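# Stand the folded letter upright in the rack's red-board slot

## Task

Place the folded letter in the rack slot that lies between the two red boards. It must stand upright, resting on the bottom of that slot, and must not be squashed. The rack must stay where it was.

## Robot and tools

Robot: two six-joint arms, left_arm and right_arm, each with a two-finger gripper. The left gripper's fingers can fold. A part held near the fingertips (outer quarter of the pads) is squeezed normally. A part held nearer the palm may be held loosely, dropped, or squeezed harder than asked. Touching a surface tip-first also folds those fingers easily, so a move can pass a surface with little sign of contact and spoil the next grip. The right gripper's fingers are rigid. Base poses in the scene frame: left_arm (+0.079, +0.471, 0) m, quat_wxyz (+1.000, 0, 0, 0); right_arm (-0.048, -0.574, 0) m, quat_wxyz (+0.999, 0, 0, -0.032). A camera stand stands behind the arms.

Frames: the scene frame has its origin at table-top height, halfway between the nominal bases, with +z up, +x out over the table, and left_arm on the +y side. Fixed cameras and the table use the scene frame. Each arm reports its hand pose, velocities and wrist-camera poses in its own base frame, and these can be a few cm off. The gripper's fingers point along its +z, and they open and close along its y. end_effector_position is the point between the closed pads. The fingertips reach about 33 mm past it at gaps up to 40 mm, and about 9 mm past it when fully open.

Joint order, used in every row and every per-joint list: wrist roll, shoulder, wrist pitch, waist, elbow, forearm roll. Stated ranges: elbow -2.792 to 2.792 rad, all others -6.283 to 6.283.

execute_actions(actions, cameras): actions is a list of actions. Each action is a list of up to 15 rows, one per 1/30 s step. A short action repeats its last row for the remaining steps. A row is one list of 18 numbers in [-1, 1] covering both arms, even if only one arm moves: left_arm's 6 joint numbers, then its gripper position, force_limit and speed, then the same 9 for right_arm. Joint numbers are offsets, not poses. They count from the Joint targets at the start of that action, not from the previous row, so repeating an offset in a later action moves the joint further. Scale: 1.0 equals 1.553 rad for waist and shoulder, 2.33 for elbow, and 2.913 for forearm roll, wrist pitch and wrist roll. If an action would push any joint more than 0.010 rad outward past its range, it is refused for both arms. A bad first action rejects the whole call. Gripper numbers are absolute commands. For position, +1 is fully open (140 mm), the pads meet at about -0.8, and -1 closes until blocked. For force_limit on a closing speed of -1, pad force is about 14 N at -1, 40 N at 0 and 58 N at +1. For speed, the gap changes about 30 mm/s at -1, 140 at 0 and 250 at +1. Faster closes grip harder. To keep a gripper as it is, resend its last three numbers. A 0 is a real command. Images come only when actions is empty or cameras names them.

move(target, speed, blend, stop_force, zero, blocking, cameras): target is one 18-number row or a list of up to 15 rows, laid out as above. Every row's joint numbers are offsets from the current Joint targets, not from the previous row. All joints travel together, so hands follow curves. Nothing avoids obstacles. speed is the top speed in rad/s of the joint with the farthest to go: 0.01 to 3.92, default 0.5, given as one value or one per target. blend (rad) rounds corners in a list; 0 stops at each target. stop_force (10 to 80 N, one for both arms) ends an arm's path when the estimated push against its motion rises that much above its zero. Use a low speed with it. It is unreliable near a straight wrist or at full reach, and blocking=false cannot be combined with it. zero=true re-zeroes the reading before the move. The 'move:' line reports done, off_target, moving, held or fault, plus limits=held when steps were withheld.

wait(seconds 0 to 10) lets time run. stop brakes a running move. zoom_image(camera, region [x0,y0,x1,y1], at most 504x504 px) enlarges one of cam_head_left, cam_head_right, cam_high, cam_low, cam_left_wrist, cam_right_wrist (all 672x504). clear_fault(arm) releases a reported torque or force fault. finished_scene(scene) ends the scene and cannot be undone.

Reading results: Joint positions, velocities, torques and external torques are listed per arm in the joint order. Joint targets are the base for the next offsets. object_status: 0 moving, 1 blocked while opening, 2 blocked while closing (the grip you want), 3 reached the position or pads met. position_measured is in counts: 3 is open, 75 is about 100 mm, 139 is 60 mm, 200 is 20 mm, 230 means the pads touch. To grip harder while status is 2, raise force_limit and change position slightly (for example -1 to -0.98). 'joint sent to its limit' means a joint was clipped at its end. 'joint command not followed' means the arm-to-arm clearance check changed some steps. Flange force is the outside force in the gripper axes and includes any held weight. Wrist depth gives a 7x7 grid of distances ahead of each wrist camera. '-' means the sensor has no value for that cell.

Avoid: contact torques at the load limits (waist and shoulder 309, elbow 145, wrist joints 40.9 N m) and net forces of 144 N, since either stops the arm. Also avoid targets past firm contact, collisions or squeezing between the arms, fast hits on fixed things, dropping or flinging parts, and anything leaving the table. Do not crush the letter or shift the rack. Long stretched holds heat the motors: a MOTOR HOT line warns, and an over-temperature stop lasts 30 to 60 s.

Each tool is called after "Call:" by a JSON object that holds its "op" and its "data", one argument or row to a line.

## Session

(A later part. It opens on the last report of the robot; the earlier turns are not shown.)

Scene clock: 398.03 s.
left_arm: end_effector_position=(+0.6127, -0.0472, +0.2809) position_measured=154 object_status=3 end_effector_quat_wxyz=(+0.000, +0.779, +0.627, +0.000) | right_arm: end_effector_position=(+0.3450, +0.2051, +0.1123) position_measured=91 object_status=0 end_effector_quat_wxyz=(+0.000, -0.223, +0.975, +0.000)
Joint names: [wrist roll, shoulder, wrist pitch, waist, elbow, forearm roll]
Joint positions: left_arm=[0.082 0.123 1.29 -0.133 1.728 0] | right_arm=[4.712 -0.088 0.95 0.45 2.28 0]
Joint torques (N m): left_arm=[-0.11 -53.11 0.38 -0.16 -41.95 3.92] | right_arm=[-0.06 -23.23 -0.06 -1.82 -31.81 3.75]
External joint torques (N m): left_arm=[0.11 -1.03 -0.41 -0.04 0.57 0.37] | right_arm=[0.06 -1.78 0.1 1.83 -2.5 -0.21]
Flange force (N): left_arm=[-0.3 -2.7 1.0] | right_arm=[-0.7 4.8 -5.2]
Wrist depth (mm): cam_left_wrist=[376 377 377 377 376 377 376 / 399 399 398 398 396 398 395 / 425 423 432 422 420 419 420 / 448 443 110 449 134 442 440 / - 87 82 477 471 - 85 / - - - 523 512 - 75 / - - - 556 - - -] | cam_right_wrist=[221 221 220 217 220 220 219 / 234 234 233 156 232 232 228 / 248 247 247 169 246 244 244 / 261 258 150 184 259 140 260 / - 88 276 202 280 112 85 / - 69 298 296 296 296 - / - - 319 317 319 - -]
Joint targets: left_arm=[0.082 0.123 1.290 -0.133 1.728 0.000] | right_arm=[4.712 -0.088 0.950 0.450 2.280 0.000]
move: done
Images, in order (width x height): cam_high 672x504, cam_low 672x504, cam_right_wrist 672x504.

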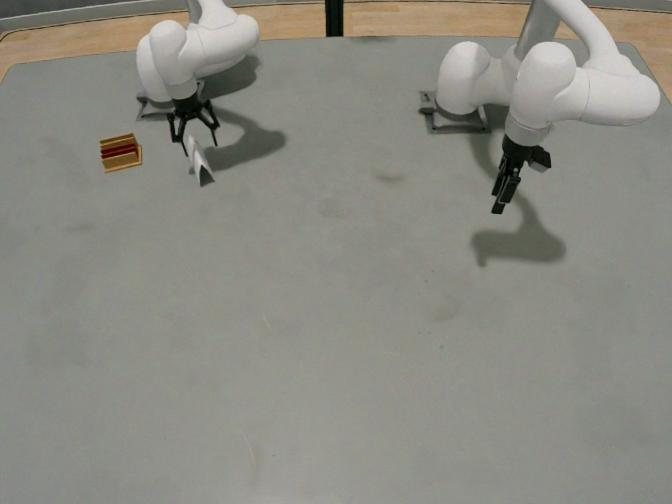

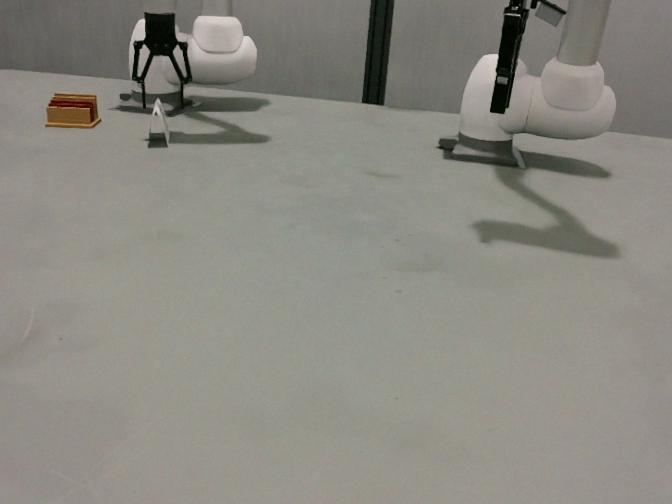

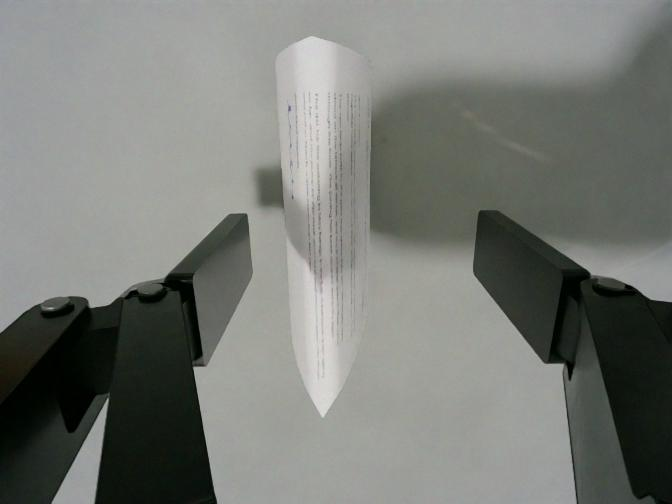

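Call:
{"op": "move", "data": {
  "target": [0, 0, 0, 0, 0, 0, -0.2, -1, -0.5, -0.0183, -0.0358, -0.0158, -0.0345, 0.0435, 0, 0.3, -1, -0.5],
  "speed": 0.15,
  "cameras": ["cam_right_wrist"]
}}

Call:
{"op": "move", "data": {
  "target": [0, 0, 0, 0, 0, 0, -0.2, -1, -0.5, 0, 0, 0, 0, 0, 0, -1, -1, -0.8],
  "speed": 0.2
}}

Call:
{"op": "move", "data": {
  "target": [0, 0, 0, 0, 0, 0, -0.2, -1, -0.5, 0, 0, 0, 0, 0, 0, -0.05, -1, -0.5],
  "speed": 0.2,
  "cameras": ["cam_right_wrist"]
}}

Call:
{"op": "move", "data": {
  "target": [0, 0, 0, 0, 0, 0, -0.2, -1, -0.5, 0.0039, 0.1054, -0.0048, 0.0074, -0.0642, 0, -0.05, -1, -0.5],
  "speed": 0.2
}}

Call:
{"op": "move", "data": {
  "target": [0, 0, 0, 0, 0, 0, -0.2, -1, -0.5, 0, 0, 0, 0, 0, 0, -1, -1, -0.8],
  "speed": 0.2
}}

Call:
{"op": "move", "data": {
  "target": [0, 0, 0, 0, 0, 0, -0.2, -1, -0.5, 0, 0, 0, 0, 0, 0, -0.05, -1, -0.5],
  "speed": 0.2,
  "cameras": ["cam_right_wrist", "cam_low"]
}}

Call:
{"op": "move", "data": {
  "target": [0, 0, 0, 0, 0, 0, -0.2, -1, -0.5, -0.0018, -0.0508, 0.0008, -0.0033, 0.0329, 0, -0.05, -1, -0.5],
  "speed": 0.2,
  "cameras": ["cam_right_wrist"]
}}

Scene clock: 456.37 s.
left_arm: end_effector_position=(+0.6127, -0.0472, +0.2809) position_measured=154 object_status=3 end_effector_quat_wxyz=(+0.000, +0.779, +0.627, +0.000) | right_arm: end_effector_position=(+0.3099, +0.1673, +0.0879) position_measured=91 object_status=3 end_effector_quat_wxyz=(+0.000, -0.223, +0.975, +0.000)
Joint names: [wrist roll, shoulder, wrist pitch, waist, elbow, forearm roll]
Joint positions: left_arm=[0.082 0.123 1.29 -0.133 1.728 0] | right_arm=[4.659 -0.144 0.904 0.397 2.381 0]
Joint torques (N m): left_arm=[-0.06 -53.58 0.29 -0.39 -41.86 3.87] | right_arm=[0.12 -17.94 -0.07 -2.34 -30.27 3.67]
External joint torques (N m): left_arm=[0.06 -0.64 -0.3 0.34 0.63 0.41] | right_arm=[-0.12 -0.19 0.11 2.35 -2.94 -0.26]
Flange force (N): left_arm=[0.3 -2.2 1.1] | right_arm=[-4.3 6.5 -3.9]
Wrist depth (mm): cam_left_wrist=[380 378 377 376 374 380 376 / 398 400 398 398 398 398 395 / 428 423 421 423 421 420 420 / 449 444 110 445 135 441 443 / - 87 82 477 470 - 85 / - - - 508 - - 75 / - - - - - - -] | cam_right_wrist=[202 199 200 201 198 197 198 / 210 211 210 209 208 208 209 / 222 223 221 219 221 221 220 / 238 233 229 168 232 140 234 / - 88 248 175 249 112 85 / - 69 270 192 267 264 - / - - 289 202 286 - -]
Joint targets: left_arm=[0.082 0.123 1.290 -0.133 1.728 0.000] | right_arm=[4.659 -0.144 0.904 0.397 2.382 0.000]
move: done
Images, in order (width x height): cam_right_wrist 672x504.

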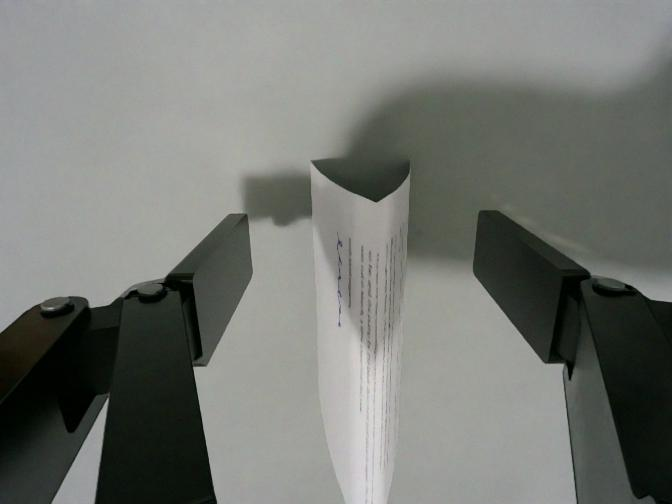

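Scene clock: 458.27 s.
left_arm: end_effector_position=(+0.6127, -0.0472, +0.2809) position_measured=154 object_status=3 end_effector_quat_wxyz=(+0.000, +0.779, +0.627, +0.000) | right_arm: end_effector_position=(+0.3099, +0.1672, +0.0878) position_measured=231 object_status=3 end_effector_quat_wxyz=(+0.000, -0.223, +0.975, +0.000)
Joint names: [wrist roll, shoulder, wrist pitch, waist, elbow, forearm roll]
Joint positions: left_arm=[0.082 0.123 1.29 -0.133 1.728 0] | right_arm=[4.659 -0.144 0.904 0.397 2.382 0]
Joint torques (N m): left_arm=[-0.1 -53.1 0.28 -0.39 -41.79 3.98] | right_arm=[-0.08 -16.14 -0.06 -2.06 -30.49 3.65]
External joint torques (N m): left_arm=[0.1 -1.03 -0.3 0.29 0.59 0.3] | right_arm=[0.08 -2.53 0.09 2.15 -2.88 -0.22]
Flange force (N): left_arm=[0.3 -2.8 0.9] | right_arm=[0.1 6.4 -7.1]
Wrist depth (mm): cam_left_wrist=[379 382 376 377 376 376 376 / 398 400 398 397 397 392 395 / 422 423 418 423 418 420 419 / 443 - 109 449 134 445 439 / - 87 82 480 - - 85 / - - - 514 - - 75 / - - - 556 - - -] | cam_right_wrist=[202 199 204 199 199 198 197 / 209 210 210 210 209 208 208 / 222 222 222 217 221 222 220 / 235 236 237 129 229 235 234 / 254 248 83 87 81 85 249 / - - 71 61 - 72 66 / - 60 68 - - - 62]
Joint targets: left_arm=[0.082 0.123 1.290 -0.133 1.728 0.000] | right_arm=[4.659 -0.144 0.904 0.397 2.382 0.000]
move: done

Scene clock: 459.27 s.
left_arm: end_effector_position=(+0.6127, -0.0472, +0.2809) position_measured=154 object_status=3 end_effector_quat_wxyz=(+0.000, +0.779, +0.627, +0.000) | right_arm: end_effector_position=(+0.3099, +0.1672, +0.0878) position_measured=135 object_status=0 end_effector_quat_wxyz=(+0.000, -0.223, +0.975, +0.000)
Joint names: [wrist roll, shoulder, wrist pitch, waist, elbow, forearm roll]
Joint positions: left_arm=[0.082 0.123 1.29 -0.133 1.728 0] | right_arm=[4.659 -0.144 0.904 0.397 2.382 0]
Joint torques (N m): left_arm=[-0.06 -53.62 0.3 -0.66 -41.66 3.9] | right_arm=[-0.1 -15.93 -0.02 -1.91 -30.57 3.7]
External joint torques (N m): left_arm=[0.06 0.16 -0.31 0.39 0.76 0.34] | right_arm=[0.1 -2.26 0.06 1.93 -2.68 -0.29]
Flange force (N): left_arm=[0.6 -1.2 1.7] | right_arm=[-0.1 5.8 -6.4]
Wrist depth (mm): cam_left_wrist=[379 377 377 - 377 373 374 / 401 410 397 397 409 394 396 / 425 424 417 422 420 419 419 / 451 444 110 449 134 105 440 / - 87 82 477 471 - 85 / - - - 510 512 - 75 / - - - 554 - - -] | cam_right_wrist=[202 198 199 200 198 199 198 / 210 210 210 209 209 207 208 / 223 222 222 216 217 222 220 / 237 235 131 173 155 232 234 / - 89 95 188 167 92 87 / - 76 68 219 202 64 75 / - - - 281 211 - -]
Joint targets: left_arm=[0.082 0.123 1.290 -0.133 1.728 0.000] | right_arm=[4.659 -0.144 0.904 0.397 2.382 0.000]
move: done
Images, in order (width x height): cam_right_wrist 672x504.

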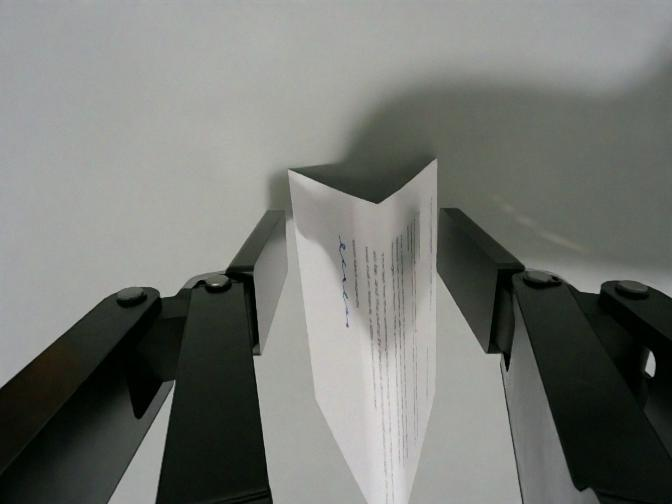

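Scene clock: 460.53 s.
left_arm: end_effector_position=(+0.6127, -0.0472, +0.2809) position_measured=154 object_status=3 end_effector_quat_wxyz=(+0.000, +0.779, +0.627, +0.000) | right_arm: end_effector_position=(+0.3962, +0.2089, +0.0880) position_measured=135 object_status=3 end_effector_quat_wxyz=(+0.000, -0.223, +0.975, +0.000)
Joint names: [wrist roll, shoulder, wrist pitch, waist, elbow, forearm roll]
Joint positions: left_arm=[0.082 0.123 1.29 -0.133 1.728 0] | right_arm=[4.67 0.02 0.89 0.408 2.232 0]
Joint torques (N m): left_arm=[-0.07 -53.7 0.37 -0.41 -41.81 3.96] | right_arm=[-0.1 -32.37 -0.04 -1.88 -30.7 3.62]
External joint torques (N m): left_arm=[0.07 -0.35 -0.39 0.35 0.56 0.32] | right_arm=[0.1 -2.72 0.09 2.04 -2.03 -0.25]
Flange force (N): left_arm=[0.4 -1.7 1.3] | right_arm=[0.8 4.7 -5.7]
Wrist depth (mm): cam_left_wrist=[379 379 379 377 375 378 373 / 400 398 400 397 396 398 398 / 412 424 419 - 416 419 420 / - 444 109 449 135 440 445 / - 87 82 476 474 - 85 / - - - 511 514 - 75 / - - - 550 - - -] | cam_right_wrist=[202 198 199 151 155 198 198 / 211 210 210 158 195 208 209 / 223 222 223 183 174 220 220 / 236 235 131 196 141 230 232 / - 89 95 250 160 92 87 / - 76 69 267 266 64 76 / - - - 288 288 - -]
Joint targets: left_arm=[0.082 0.123 1.290 -0.133 1.728 0.000] | right_arm=[4.670 0.020 0.890 0.408 2.232 0.000]
move: done

Scene clock: 461.90 s.
left_arm: end_effector_position=(+0.6127, -0.0472, +0.2809) position_measured=154 object_status=3 end_effector_quat_wxyz=(+0.000, +0.779, +0.627, +0.000) | right_arm: end_effector_position=(+0.3963, +0.2090, +0.0880) position_measured=231 object_status=0 end_effector_quat_wxyz=(+0.000, -0.223, +0.975, +0.000)
Joint names: [wrist roll, shoulder, wrist pitch, waist, elbow, forearm roll]
Joint positions: left_arm=[0.082 0.123 1.29 -0.133 1.728 0] | right_arm=[4.67 0.02 0.89 0.408 2.232 0]
Joint torques (N m): left_arm=[-0.06 -53.52 0.34 -0.37 -41.92 3.92] | right_arm=[-0.07 -32.24 -0.06 -1.91 -30.25 3.59]
External joint torques (N m): left_arm=[0.06 -0.8 -0.36 0.58 0.63 0.37] | right_arm=[0.07 -2.83 0.09 1.79 -2.77 -0.2]
Flange force (N): left_arm=[0.7 -2.5 1.1] | right_arm=[-0.2 4.2 -6.6]
Wrist depth (mm): cam_left_wrist=[379 372 376 377 376 376 374 / 401 398 398 396 397 398 397 / 422 421 419 421 422 421 420 / 449 438 108 450 135 441 440 / - 87 82 459 470 - 85 / - - - 514 514 - 75 / - - - 531 - - -] | cam_right_wrist=[200 199 199 181 197 198 197 / 211 210 210 192 206 209 209 / 222 222 223 206 220 221 220 / 236 236 236 129 230 233 233 / 253 245 82 87 81 85 249 / - - 71 61 - 72 66 / - 60 68 - - - 62]
Joint targets: left_arm=[0.082 0.123 1.290 -0.133 1.728 0.000] | right_arm=[4.670 0.020 0.890 0.408 2.232 0.000]
move: done

Scene clock: 462.87 s.
left_arm: end_effector_position=(+0.6127, -0.0472, +0.2809) position_measured=154 object_status=3 end_effector_quat_wxyz=(+0.000, +0.779, +0.627, +0.000) | right_arm: end_effector_position=(+0.3963, +0.2090, +0.0880) position_measured=135 object_status=0 end_effector_quat_wxyz=(+0.000, -0.223, +0.975, +0.000)
Joint names: [wrist roll, shoulder, wrist pitch, waist, elbow, forearm roll]
Joint positions: left_arm=[0.082 0.123 1.29 -0.133 1.728 0] | right_arm=[4.67 0.02 0.89 0.408 2.232 0]
Joint torques (N m): left_arm=[-0.03 -53.87 0.29 -0.25 -41.9 3.97] | right_arm=[-0.08 -32.37 -0.05 -1.87 -30.23 3.58]
External joint torques (N m): left_arm=[0.03 -0.26 -0.31 0.43 0.73 0.31] | right_arm=[0.08 -2.27 0.09 1.86 -2.61 -0.21]
Flange force (N): left_arm=[0.5 -1.8 1.4] | right_arm=[-0.9 4.4 -5.7]
Wrist depth (mm): cam_left_wrist=[379 377 377 377 376 376 376 / 400 398 398 398 390 396 394 / 423 420 416 422 - 409 419 / 458 432 109 454 134 440 429 / - 87 82 476 470 - 85 / - - - 511 511 - 75 / - - - 553 - - -] | cam_right_wrist=[201 200 200 131 196 198 198 / 211 210 209 145 207 209 208 / 223 223 222 143 218 220 219 / 237 235 130 155 158 230 234 / - 89 95 250 250 92 87 / - 76 68 267 267 64 75 / - - - 289 285 - -]
Joint targets: left_arm=[0.082 0.123 1.290 -0.133 1.728 0.000] | right_arm=[4.670 0.020 0.890 0.408 2.232 0.000]
move: done
Images, in order (width x height): cam_low 672x504, cam_right_wrist 672x504.

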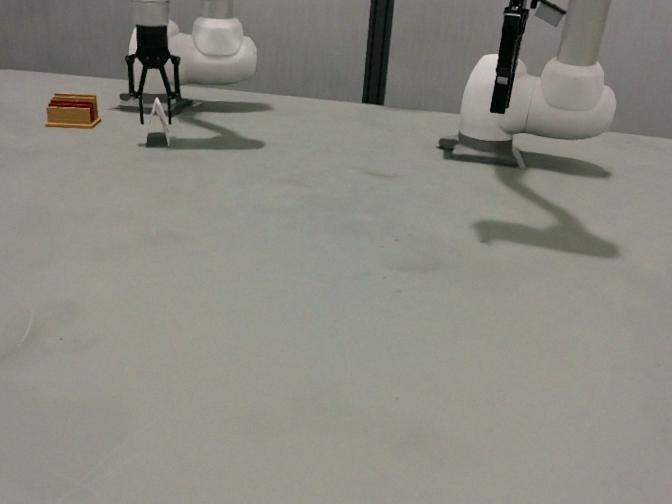

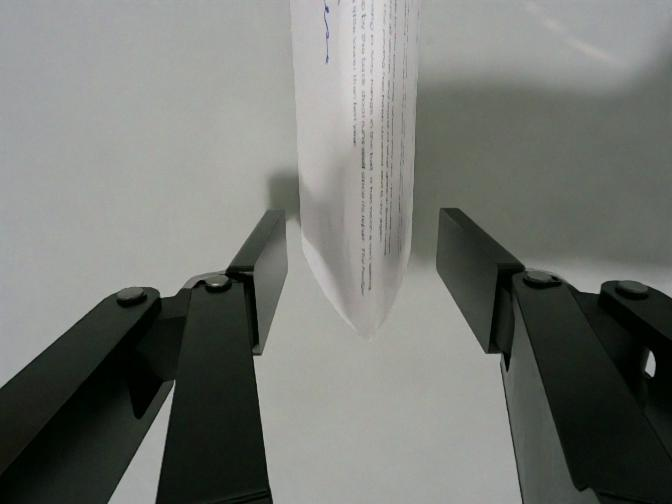

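Scene clock: 463.73 s.
left_arm: end_effector_position=(+0.6127, -0.0472, +0.2809) position_measured=154 object_status=3 end_effector_quat_wxyz=(+0.000, +0.779, +0.627, +0.000) | right_arm: end_effector_position=(+0.3531, +0.1881, +0.0880) position_measured=135 object_status=3 end_effector_quat_wxyz=(+0.000, -0.223, +0.975, +0.000)
Joint names: [wrist roll, shoulder, wrist pitch, waist, elbow, forearm roll]
Joint positions: left_arm=[0.082 0.123 1.29 -0.133 1.728 0] | right_arm=[4.665 -0.059 0.892 0.403 2.309 0]
Joint torques (N m): left_arm=[0.02 -53.25 0.38 -0.78 -41.98 3.95] | right_arm=[-0.05 -25.96 -0.06 -1.8 -29.92 3.62]
External joint torques (N m): left_arm=[-0.02 -1.04 -0.4 0.69 0.6 0.33] | right_arm=[0.05 -0.61 0.09 1.79 -3.13 -0.22]
Flange force (N): left_arm=[0.7 -2.9 1.1] | right_arm=[-4.0 4.8 -4.3]
Wrist depth (mm): cam_left_wrist=[381 378 380 376 376 375 376 / 398 398 399 395 397 397 392 / 419 422 418 - 417 421 424 / 449 446 110 - 134 437 439 / - 87 82 481 470 - 85 / - - - 515 512 - 75 / - - - 515 - - -] | cam_right_wrist=[202 202 199 139 197 197 198 / 210 210 209 139 206 208 208 / 223 223 222 148 219 221 220 / 237 237 130 156 158 232 230 / - 89 95 166 243 92 87 / - 76 68 177 267 64 75 / - - - 289 287 - -]
Joint targets: left_arm=[0.082 0.123 1.290 -0.133 1.728 0.000] | right_arm=[4.665 -0.059 0.892 0.403 2.309 0.000]
move: done
Images, in order (width x height): cam_right_wrist 672x504.

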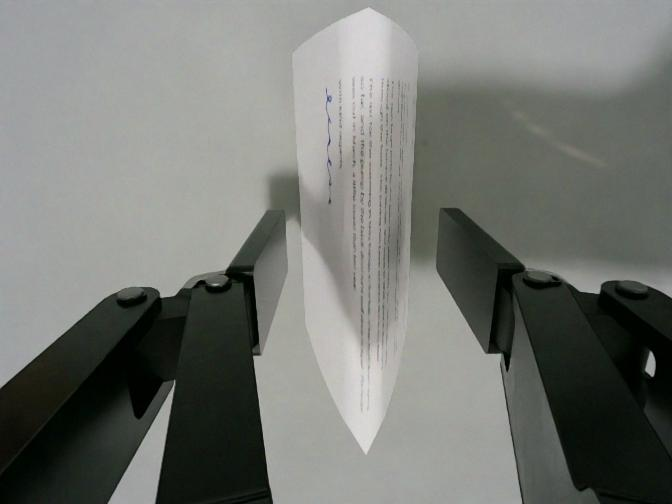

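Call:
{"op": "move", "data": {
  "target": [0, 0, 0, 0, 0, 0, -0.2, -1, -0.5, 0, 0.0142, -0.0129, 0, 0.0065, 0, -0.05, -1, -0.5],
  "speed": 0.1
}}

Call:
{"op": "move", "data": {
  "target": [0, 0, 0, 0, 0, 0, -0.2, -1, -0.5, 0, 0, 0, 0, 0, 0, -1, -1, -1],
  "speed": 0.2,
  "cameras": ["cam_right_wrist", "cam_low"]
}}

Call:
{"op": "move", "data": {
  "target": [0, 0, 0, 0, 0, 0, -0.2, -1, -0.5, 0, -0.0869, 0.0934, 0, -0.0588, 0, -1, -1, -1],
  "speed": 0.2,
  "cameras": ["cam_right_wrist", "cam_low"]
}}

Call:
{"op": "move", "data": {
  "target": [0, 0, 0, 0, 0, 0, -0.2, -1, -0.5, 0.3102, -0.0799, 0.0052, -0.5277, 0.0467, 0, -1, -1, -1],
  "speed": 0.5,
  "cameras": ["cam_right_wrist", "cam_low", "cam_high"]
}}

Call:
{"op": "zoom_image", "data": {
  "camera": "cam_right_wrist",
  "region": [320, 20, 400, 120]
}}

Call:
{"op": "zoom_image", "data": {
  "camera": "cam_right_wrist",
  "region": [320, 115, 400, 215]
}}

Call:
{"op": "zoom_image", "data": {
  "camera": "cam_low",
  "region": [30, 50, 110, 135]
}}

Call:
{"op": "zoom_image", "data": {
  "camera": "cam_high",
  "region": [75, 95, 155, 180]
}}

Scene clock: 519.03 s.
left_arm: end_effector_position=(+0.6127, -0.0472, +0.2809) position_measured=154 object_status=3 end_effector_quat_wxyz=(+0.000, +0.779, +0.627, +0.000) | right_arm: end_effector_position=(+0.3534, +0.1882, +0.0728) position_measured=135 object_status=3 end_effector_quat_wxyz=(+0.000, -0.223, +0.975, +0.000)
Joint names: [wrist roll, shoulder, wrist pitch, waist, elbow, forearm roll]
Joint positions: left_arm=[0.082 0.123 1.29 -0.133 1.728 0] | right_arm=[4.665 -0.037 0.855 0.403 2.324 0]
Joint torques (N m): left_arm=[-0.07 -53.43 0.3 -0.27 -42.03 4.06] | right_arm=[-0.07 -25.09 0.28 -2.13 -29 3.53]
External joint torques (N m): left_arm=[0.07 -0.68 -0.31 0.57 0.98 0.21] | right_arm=[0.07 -3.09 -0.24 2.12 -2.97 -0.24]
Flange force (N): left_arm=[0.6 -2.9 1.6] | right_arm=[0.2 5.5 -6.9]
Wrist depth (mm): cam_left_wrist=[378 376 377 377 376 376 380 / 403 399 395 397 395 398 398 / 422 422 422 421 418 420 419 / 449 441 110 448 135 432 440 / - 87 82 478 471 - 85 / - - - 511 514 - 75 / - - - - - - -] | cam_right_wrist=[186 186 185 123 183 184 184 / 197 196 196 119 191 194 194 / 208 207 205 140 204 205 206 / 222 221 130 140 151 215 217 / - 89 95 148 184 92 87 / - 76 68 159 249 64 75 / - - - 268 269 - -]
Joint targets: left_arm=[0.082 0.123 1.290 -0.133 1.728 0.000] | right_arm=[4.665 -0.037 0.854 0.403 2.324 0.000]
move: done

Scene clock: 521.23 s.
left_arm: end_effector_position=(+0.6127, -0.0472, +0.2809) position_measured=154 object_status=3 end_effector_quat_wxyz=(+0.000, +0.779, +0.627, +0.000) | right_arm: end_effector_position=(+0.3534, +0.1882, +0.0727) position_measured=230 object_status=3 end_effector_quat_wxyz=(+0.000, -0.223, +0.975, +0.000)
Joint names: [wrist roll, shoulder, wrist pitch, waist, elbow, forearm roll]
Joint positions: left_arm=[0.082 0.123 1.29 -0.133 1.728 0] | right_arm=[4.665 -0.037 0.854 0.403 2.324 0]
Joint torques (N m): left_arm=[0.04 -53.51 0.29 -0.1 -42.11 3.97] | right_arm=[-0.08 -25.92 -0.07 -1.89 -29.4 3.54]
External joint torques (N m): left_arm=[-0.04 -0.73 -0.3 0.25 0.89 0.31] | right_arm=[0.08 -1.99 0.11 1.94 -2.43 -0.26]
Flange force (N): left_arm=[-0.1 -2.8 1.4] | right_arm=[-0.7 5.1 -5.6]
Wrist depth (mm): cam_left_wrist=[384 373 377 376 376 374 376 / 401 411 398 399 403 397 395 / 422 423 416 422 416 416 420 / - 443 110 433 134 443 439 / - 87 82 482 471 - 85 / - - - - - - 75 / - - - - - - -] | cam_right_wrist=[186 186 186 183 185 185 182 / 196 195 195 191 195 195 195 / 207 207 204 202 205 205 205 / 220 220 219 129 214 217 217 / 235 231 83 87 81 85 232 / - - 71 61 - 72 66 / - 60 68 - - - 62]
Joint targets: left_arm=[0.082 0.123 1.290 -0.133 1.728 0.000] | right_arm=[4.665 -0.037 0.854 0.403 2.324 0.000]
move: done
Images, in order (width x height): cam_low 672x504, cam_right_wrist 672x504.

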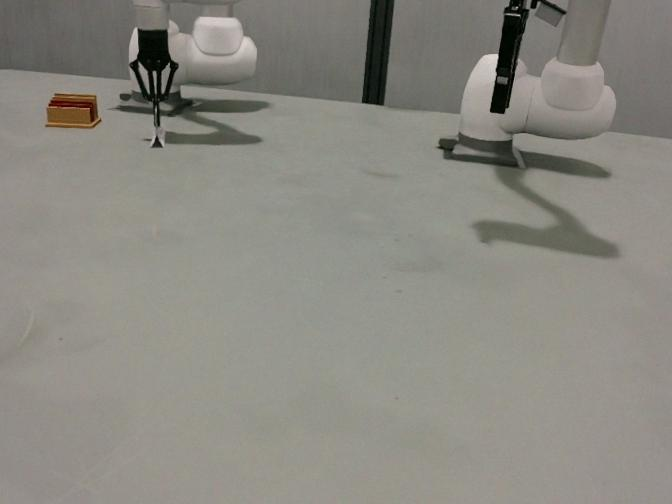

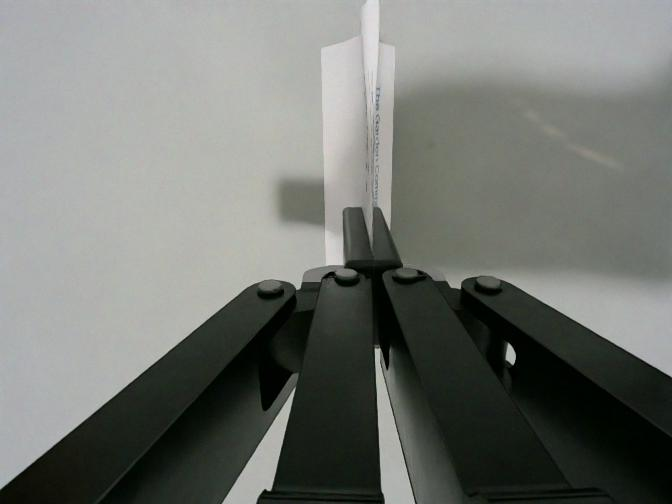

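Scene clock: 523.07 s.
left_arm: end_effector_position=(+0.6127, -0.0472, +0.2809) position_measured=154 object_status=3 end_effector_quat_wxyz=(+0.000, +0.779, +0.627, +0.000) | right_arm: end_effector_position=(+0.3533, +0.1882, +0.1907) position_measured=230 object_status=3 end_effector_quat_wxyz=(+0.000, -0.223, +0.975, +0.000)
Joint names: [wrist roll, shoulder, wrist pitch, waist, elbow, forearm roll]
Joint positions: left_arm=[0.082 0.123 1.29 -0.133 1.728 0] | right_arm=[4.665 -0.172 1.126 0.403 2.187 0]
Joint torques (N m): left_arm=[-0.02 -53.79 0.4 -0.39 -41.85 3.95] | right_arm=[-0.1 -18.32 -0.04 -1.88 -35.73 4.17]
External joint torques (N m): left_arm=[0.02 -0.09 -0.41 0.34 0.72 0.32] | right_arm=[0.1 -1.7 0.08 1.74 -2.43 -0.25]
Flange force (N): left_arm=[0.4 -1.6 1.7] | right_arm=[-0.6 4.6 -4.8]
Wrist depth (mm): cam_left_wrist=[380 377 379 377 376 375 376 / 398 415 400 397 396 396 395 / 425 432 420 420 435 420 433 / 450 443 110 451 135 441 444 / - 87 82 477 133 - 85 / - - - 514 - - 75 / - - - 554 - - -] | cam_right_wrist=[290 290 287 284 290 288 287 / 307 307 292 312 303 305 304 / 323 327 324 324 320 320 323 / 347 346 343 129 340 343 341 / 368 356 83 87 81 86 363 / - - 71 61 - 72 66 / - 60 68 - - - 62]
Joint targets: left_arm=[0.082 0.123 1.290 -0.133 1.728 0.000] | right_arm=[4.665 -0.172 1.126 0.403 2.187 0.000]
move: done
Images, in order (width x height): cam_low 672x504, cam_right_wrist 672x504.

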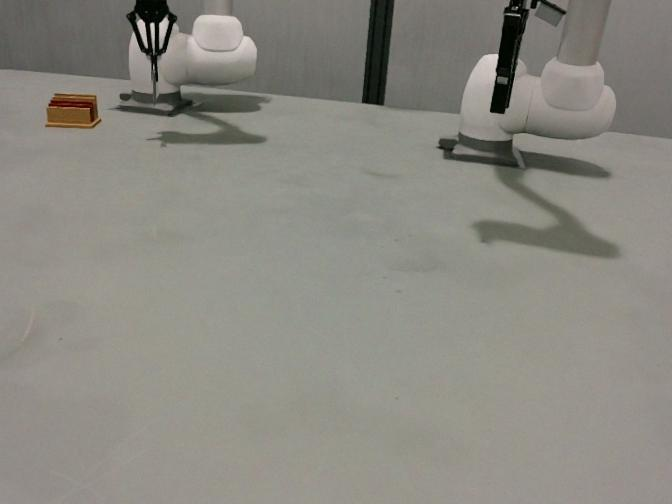

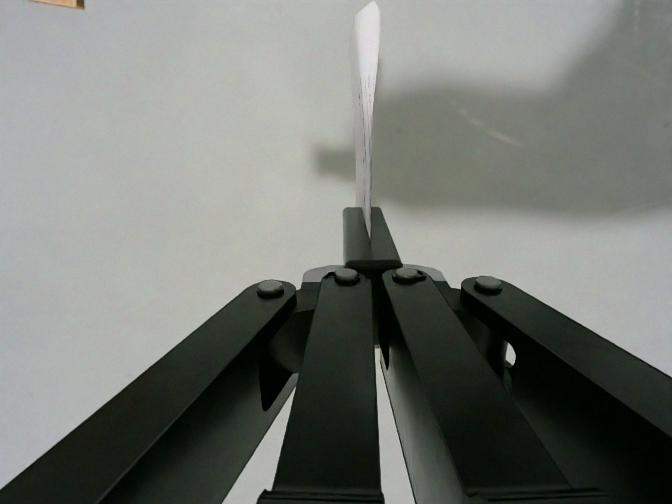

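Scene clock: 525.43 s.
left_arm: end_effector_position=(+0.6127, -0.0472, +0.2809) position_measured=154 object_status=3 end_effector_quat_wxyz=(+0.000, +0.779, +0.627, +0.000) | right_arm: end_effector_position=(+0.3136, -0.1010, +0.1807) position_measured=230 object_status=3 end_effector_quat_wxyz=(+0.000, +0.594, +0.804, +0.000)
Joint names: [wrist roll, shoulder, wrist pitch, waist, elbow, forearm roll]
Joint positions: left_arm=[0.082 0.123 1.29 -0.133 1.728 0] | right_arm=[5.568 -0.296 1.142 -0.417 2.296 0]
Joint torques (N m): left_arm=[-0.02 -53.52 0.31 -0.31 -42.3 4.02] | right_arm=[0 -6.24 -0.07 -3 -35.74 4.24]
External joint torques (N m): left_arm=[0.02 -0.52 -0.32 0.06 1.2 0.23] | right_arm=[0 -1.47 0.08 3.03 -2.92 -0.23]
Flange force (N): left_arm=[-0.3 -3.0 1.9] | right_arm=[6.6 6.7 -5.6]
Wrist depth (mm): cam_left_wrist=[374 379 375 377 373 374 375 / 391 400 400 397 384 396 394 / 424 423 429 421 422 419 419 / 449 445 109 466 135 435 442 / - 87 82 478 465 - 85 / - - - 512 - - 75 / - - - 540 - - -] | cam_right_wrist=[282 285 282 276 280 282 277 / 296 298 293 285 296 294 296 / 314 312 315 295 314 323 312 / 333 335 329 129 327 331 329 / 357 347 83 87 81 85 351 / - - 71 61 - 72 66 / - 60 68 - - - 62]
Joint targets: left_arm=[0.082 0.123 1.290 -0.133 1.728 0.000] | right_arm=[5.568 -0.296 1.142 -0.417 2.296 0.000]
move: done
Images, in order (width x height): cam_high 672x504, cam_low 672x504, cam_right_wrist 672x504.

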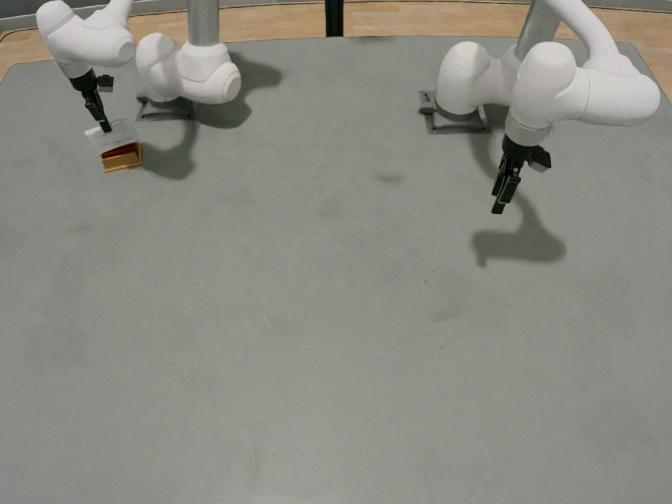

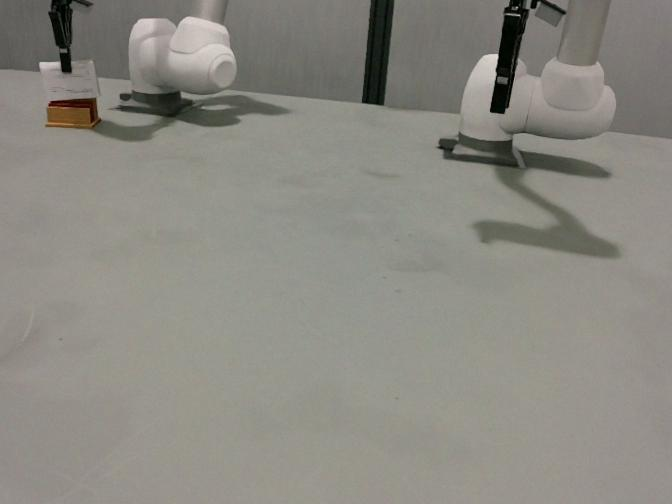

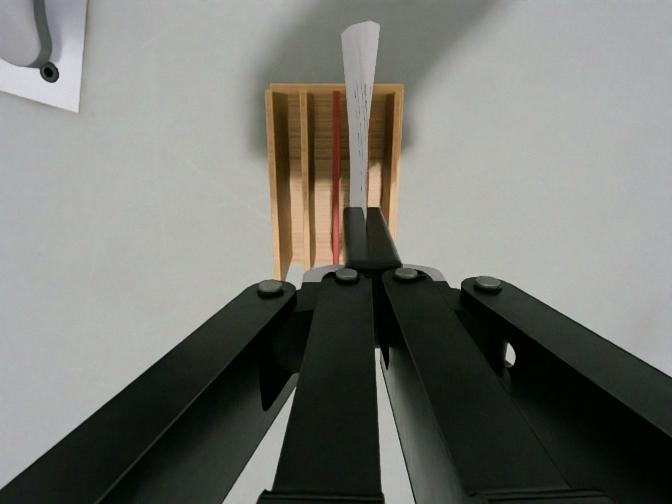

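Scaled by 5.040.

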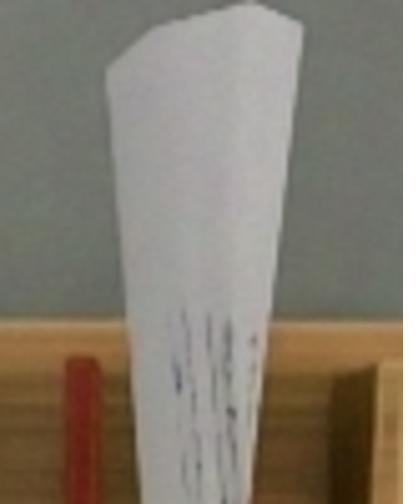

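Scaled by 5.040.

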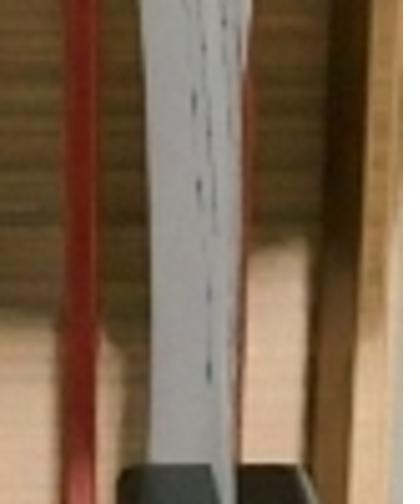

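Scaled by 5.929.

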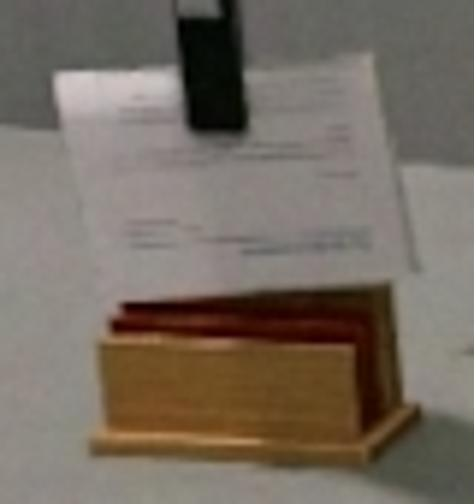

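Scaled by 5.929.

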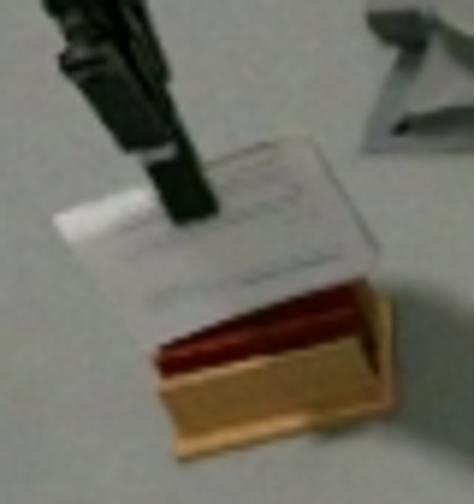

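Call:
{"op": "move", "data": {
  "target": [
    [0, 0, 0, 0, 0, 0, -0.2, -1, -0.5, 0, -0.0180, 0.0267, 0, -0.0215, 0, -1, -1, -1],
    [0, 0, 0, 0, 0, 0, -0.2, -1, -0.5, -0.2939, 0.0687, 0.0127, 0.5583, -0.0619, 0, -1, -1, -1]
  ],
  "speed": [0.15, 0.7],
  "blend": 0.02
}}

Call:
{"op": "move", "data": {
  "target": [0, 0, 0, 0, 0, 0, -0.2, -1, -0.5, 0, 0.0651, -0.0787, 0, 0.0550, 0, -1, -1, -1],
  "speed": 0.2,
  "cameras": ["cam_right_wrist"]
}}

Call:
{"op": "move", "data": {
  "target": [0, 0, 0, 0, 0, 0, -0.2, -1, -0.5, 0, 0, 0, 0, 0, 0, 0.3, -1, -0.5],
  "speed": 0.2
}}

Call:
{"op": "wait", "data": {
  "seconds": 1.0,
  "cameras": ["cam_right_wrist", "cam_low"]
}}

Scene clock: 567.57 s.
left_arm: end_effector_position=(+0.6127, -0.0472, +0.2809) position_measured=154 object_status=3 end_effector_quat_wxyz=(+0.000, +0.779, +0.627, +0.000) | right_arm: end_effector_position=(+0.3454, +0.2054, +0.2158) position_measured=230 object_status=3 end_effector_quat_wxyz=(+0.001, -0.223, +0.975, +0.000)
Joint names: [wrist roll, shoulder, wrist pitch, waist, elbow, forearm roll]
Joint positions: left_arm=[0.082 0.123 1.29 -0.133 1.728 0] | right_arm=[4.713 -0.19 1.179 0.45 2.151 0]
Joint torques (N m): left_arm=[0 -53.69 0.32 -0.42 -41.66 3.99] | right_arm=[-0.3 -17.46 -0.05 -1.98 -36.27 4.28]
External joint torques (N m): left_arm=[0 -0.65 -0.34 0.47 0.36 0.29] | right_arm=[0.3 -1.91 0.09 1.91 -2.93 -0.25]
Flange force (N): left_arm=[0.5 -1.8 0.8] | right_arm=[-0.6 5.6 -5.6]
Wrist depth (mm): cam_left_wrist=[379 378 377 377 373 376 379 / 400 398 394 402 400 395 396 / 424 411 423 422 422 421 415 / 443 449 110 445 135 441 448 / - 87 82 481 472 - 85 / - - - 511 - - 75 / - - - 550 - - -] | cam_right_wrist=[314 313 313 309 312 310 311 / 333 329 330 326 327 327 326 / 342 348 343 343 343 344 343 / 376 369 367 129 361 365 365 / 389 384 82 87 81 86 378 / - - 71 61 - 72 - / - 60 68 - - - 62]
Joint targets: left_arm=[0.082 0.123 1.290 -0.133 1.728 0.000] | right_arm=[4.712 -0.190 1.179 0.450 2.151 0.000]
move: done

Scene clock: 569.17 s.
left_arm: end_effector_position=(+0.6127, -0.0472, +0.2809) position_measured=154 object_status=3 end_effector_quat_wxyz=(+0.000, +0.779, +0.627, +0.000) | right_arm: end_effector_position=(+0.3455, +0.2055, +0.1127) position_measured=230 object_status=3 end_effector_quat_wxyz=(+0.001, -0.223, +0.975, +0.000)
Joint names: [wrist roll, shoulder, wrist pitch, waist, elbow, forearm roll]
Joint positions: left_arm=[0.082 0.123 1.29 -0.133 1.728 0] | right_arm=[4.712 -0.089 0.949 0.45 2.279 0]
Joint torques (N m): left_arm=[0.01 -53.24 0.33 -0.16 -41.95 3.9] | right_arm=[-0.09 -22.53 -0.13 -1.84 -31.93 3.78]
External joint torques (N m): left_arm=[-0.01 -0.85 -0.36 0.01 0.67 0.38] | right_arm=[0.09 -2.84 0.17 1.91 -2.6 -0.23]
Flange force (N): left_arm=[-0.4 -2.6 1.2] | right_arm=[1.0 4.9 -6.8]
Wrist depth (mm): cam_left_wrist=[379 373 370 376 375 374 374 / 400 404 403 398 397 392 396 / 425 422 419 422 421 419 402 / 451 443 110 447 135 440 444 / - 87 82 477 470 - 85 / - - - 511 511 - 75 / - - - 547 - - -] | cam_right_wrist=[224 221 221 217 220 220 220 / 233 233 233 230 232 231 232 / 247 247 246 243 244 244 242 / 263 264 262 129 253 261 262 / 280 272 83 87 81 86 271 / - - 71 61 - 72 66 / - 60 68 - - - 62]
Joint targets: left_arm=[0.082 0.123 1.290 -0.133 1.728 0.000] | right_arm=[4.712 -0.088 0.949 0.450 2.280 0.000]
move: done
Images, in order (width x height): cam_right_wrist 672x504.

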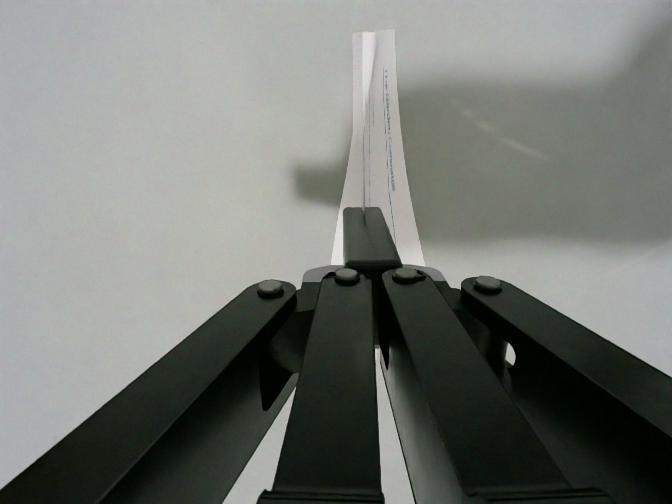

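Scene clock: 570.50 s.
left_arm: end_effector_position=(+0.6127, -0.0472, +0.2809) position_measured=154 object_status=3 end_effector_quat_wxyz=(+0.000, +0.779, +0.627, +0.000) | right_arm: end_effector_position=(+0.3455, +0.2055, +0.1126) position_measured=91 object_status=0 end_effector_quat_wxyz=(+0.001, -0.223, +0.975, +0.000)
Joint names: [wrist roll, shoulder, wrist pitch, waist, elbow, forearm roll]
Joint positions: left_arm=[0.082 0.123 1.29 -0.133 1.728 0] | right_arm=[4.712 -0.088 0.949 0.45 2.28 0]
Joint torques (N m): left_arm=[-0.01 -53.38 0.41 -0.36 -42.11 4] | right_arm=[-0.07 -22.93 -0.06 -1.93 -31.82 3.74]
External joint torques (N m): left_arm=[0.01 -0.79 -0.43 0.45 0.84 0.29] | right_arm=[0.07 -2.3 0.1 1.87 -2.57 -0.21]
Flange force (N): left_arm=[0.4 -2.9 1.5] | right_arm=[0.1 4.8 -5.9]
Wrist depth (mm): cam_left_wrist=[377 377 377 376 376 374 376 / 400 398 396 397 396 398 394 / 421 422 422 421 419 419 414 / 450 432 109 446 134 442 447 / - 87 82 477 470 - 85 / - - - 517 - - 75 / - - - 554 - - -] | cam_right_wrist=[222 222 218 163 216 221 220 / 234 234 230 165 223 232 231 / 248 246 244 175 233 246 245 / 262 258 150 185 232 140 259 / - 88 279 202 278 112 85 / - 69 298 297 299 296 - / - - 325 316 318 - -]
Joint targets: left_arm=[0.082 0.123 1.290 -0.133 1.728 0.000] | right_arm=[4.712 -0.088 0.949 0.450 2.280 0.000]
move: done

Scene clock: 571.50 s.
left_arm: end_effector_position=(+0.6127, -0.0472, +0.2809) position_measured=154 object_status=3 end_effector_quat_wxyz=(+0.000, +0.779, +0.627, +0.000) | right_arm: end_effector_position=(+0.3455, +0.2055, +0.1126) position_measured=91 object_status=3 end_effector_quat_wxyz=(+0.001, -0.223, +0.975, +0.000)
Joint names: [wrist roll, shoulder, wrist pitch, waist, elbow, forearm roll]
Joint positions: left_arm=[0.082 0.123 1.29 -0.133 1.728 0] | right_arm=[4.712 -0.088 0.949 0.45 2.28 0]
Joint torques (N m): left_arm=[-0.04 -53.26 0.3 -0.58 -42.01 3.98] | right_arm=[-0.1 -22.87 -0.06 -2.1 -31.77 3.75]
External joint torques (N m): left_arm=[0.04 -0.82 -0.32 0.46 0.8 0.29] | right_arm=[0.1 -2.21 0.1 2.06 -2.59 -0.22]
Flange force (N): left_arm=[0.4 -2.8 1.3] | right_arm=[-0.1 5.4 -5.8]
Wrist depth (mm): cam_left_wrist=[381 378 378 376 375 376 376 / 399 399 398 398 398 395 392 / 429 423 419 423 421 423 426 / 447 443 110 435 134 442 437 / - 87 82 475 476 - 85 / - - - 496 516 - 75 / - - - 553 - - -] | cam_right_wrist=[221 221 219 163 216 220 218 / 233 234 231 165 223 232 231 / 247 246 243 175 232 245 245 / 263 258 150 185 232 140 259 / - 88 274 205 273 112 85 / - 69 298 299 297 297 - / - - 320 319 317 - -]
Joint targets: left_arm=[0.082 0.123 1.290 -0.133 1.728 0.000] | right_arm=[4.712 -0.088 0.949 0.450 2.280 0.000]
Tool commands: left_gripper/position=-0.2 left_gripper/force_limit=-1.0 left_gripper/speed=-0.5 right_gripper/position=+0.3 right_gripper/force_limit=-1.0 right_gripper/speed=-0.5
wait: 1.00 s; at rest by 0.17 s
Images, in order (width x height): cam_low 672x504, cam_right_wrist 672x504.

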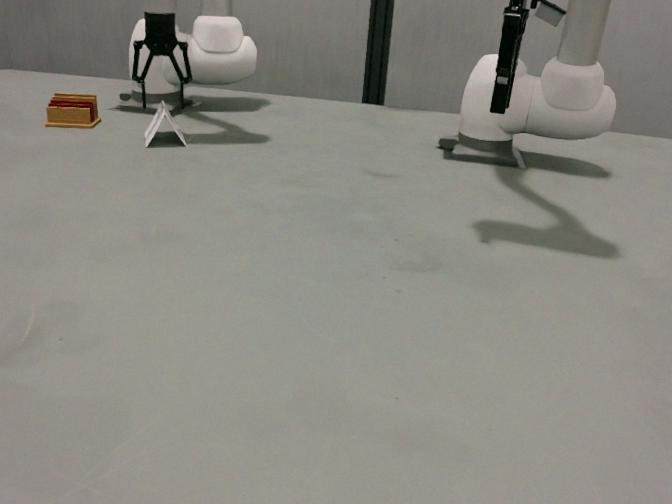

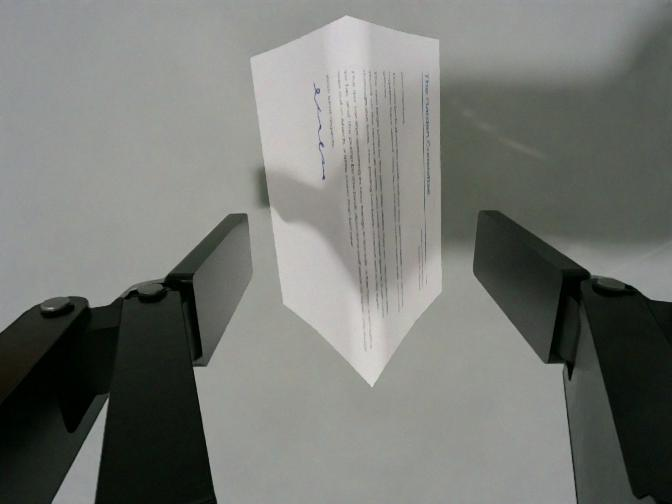

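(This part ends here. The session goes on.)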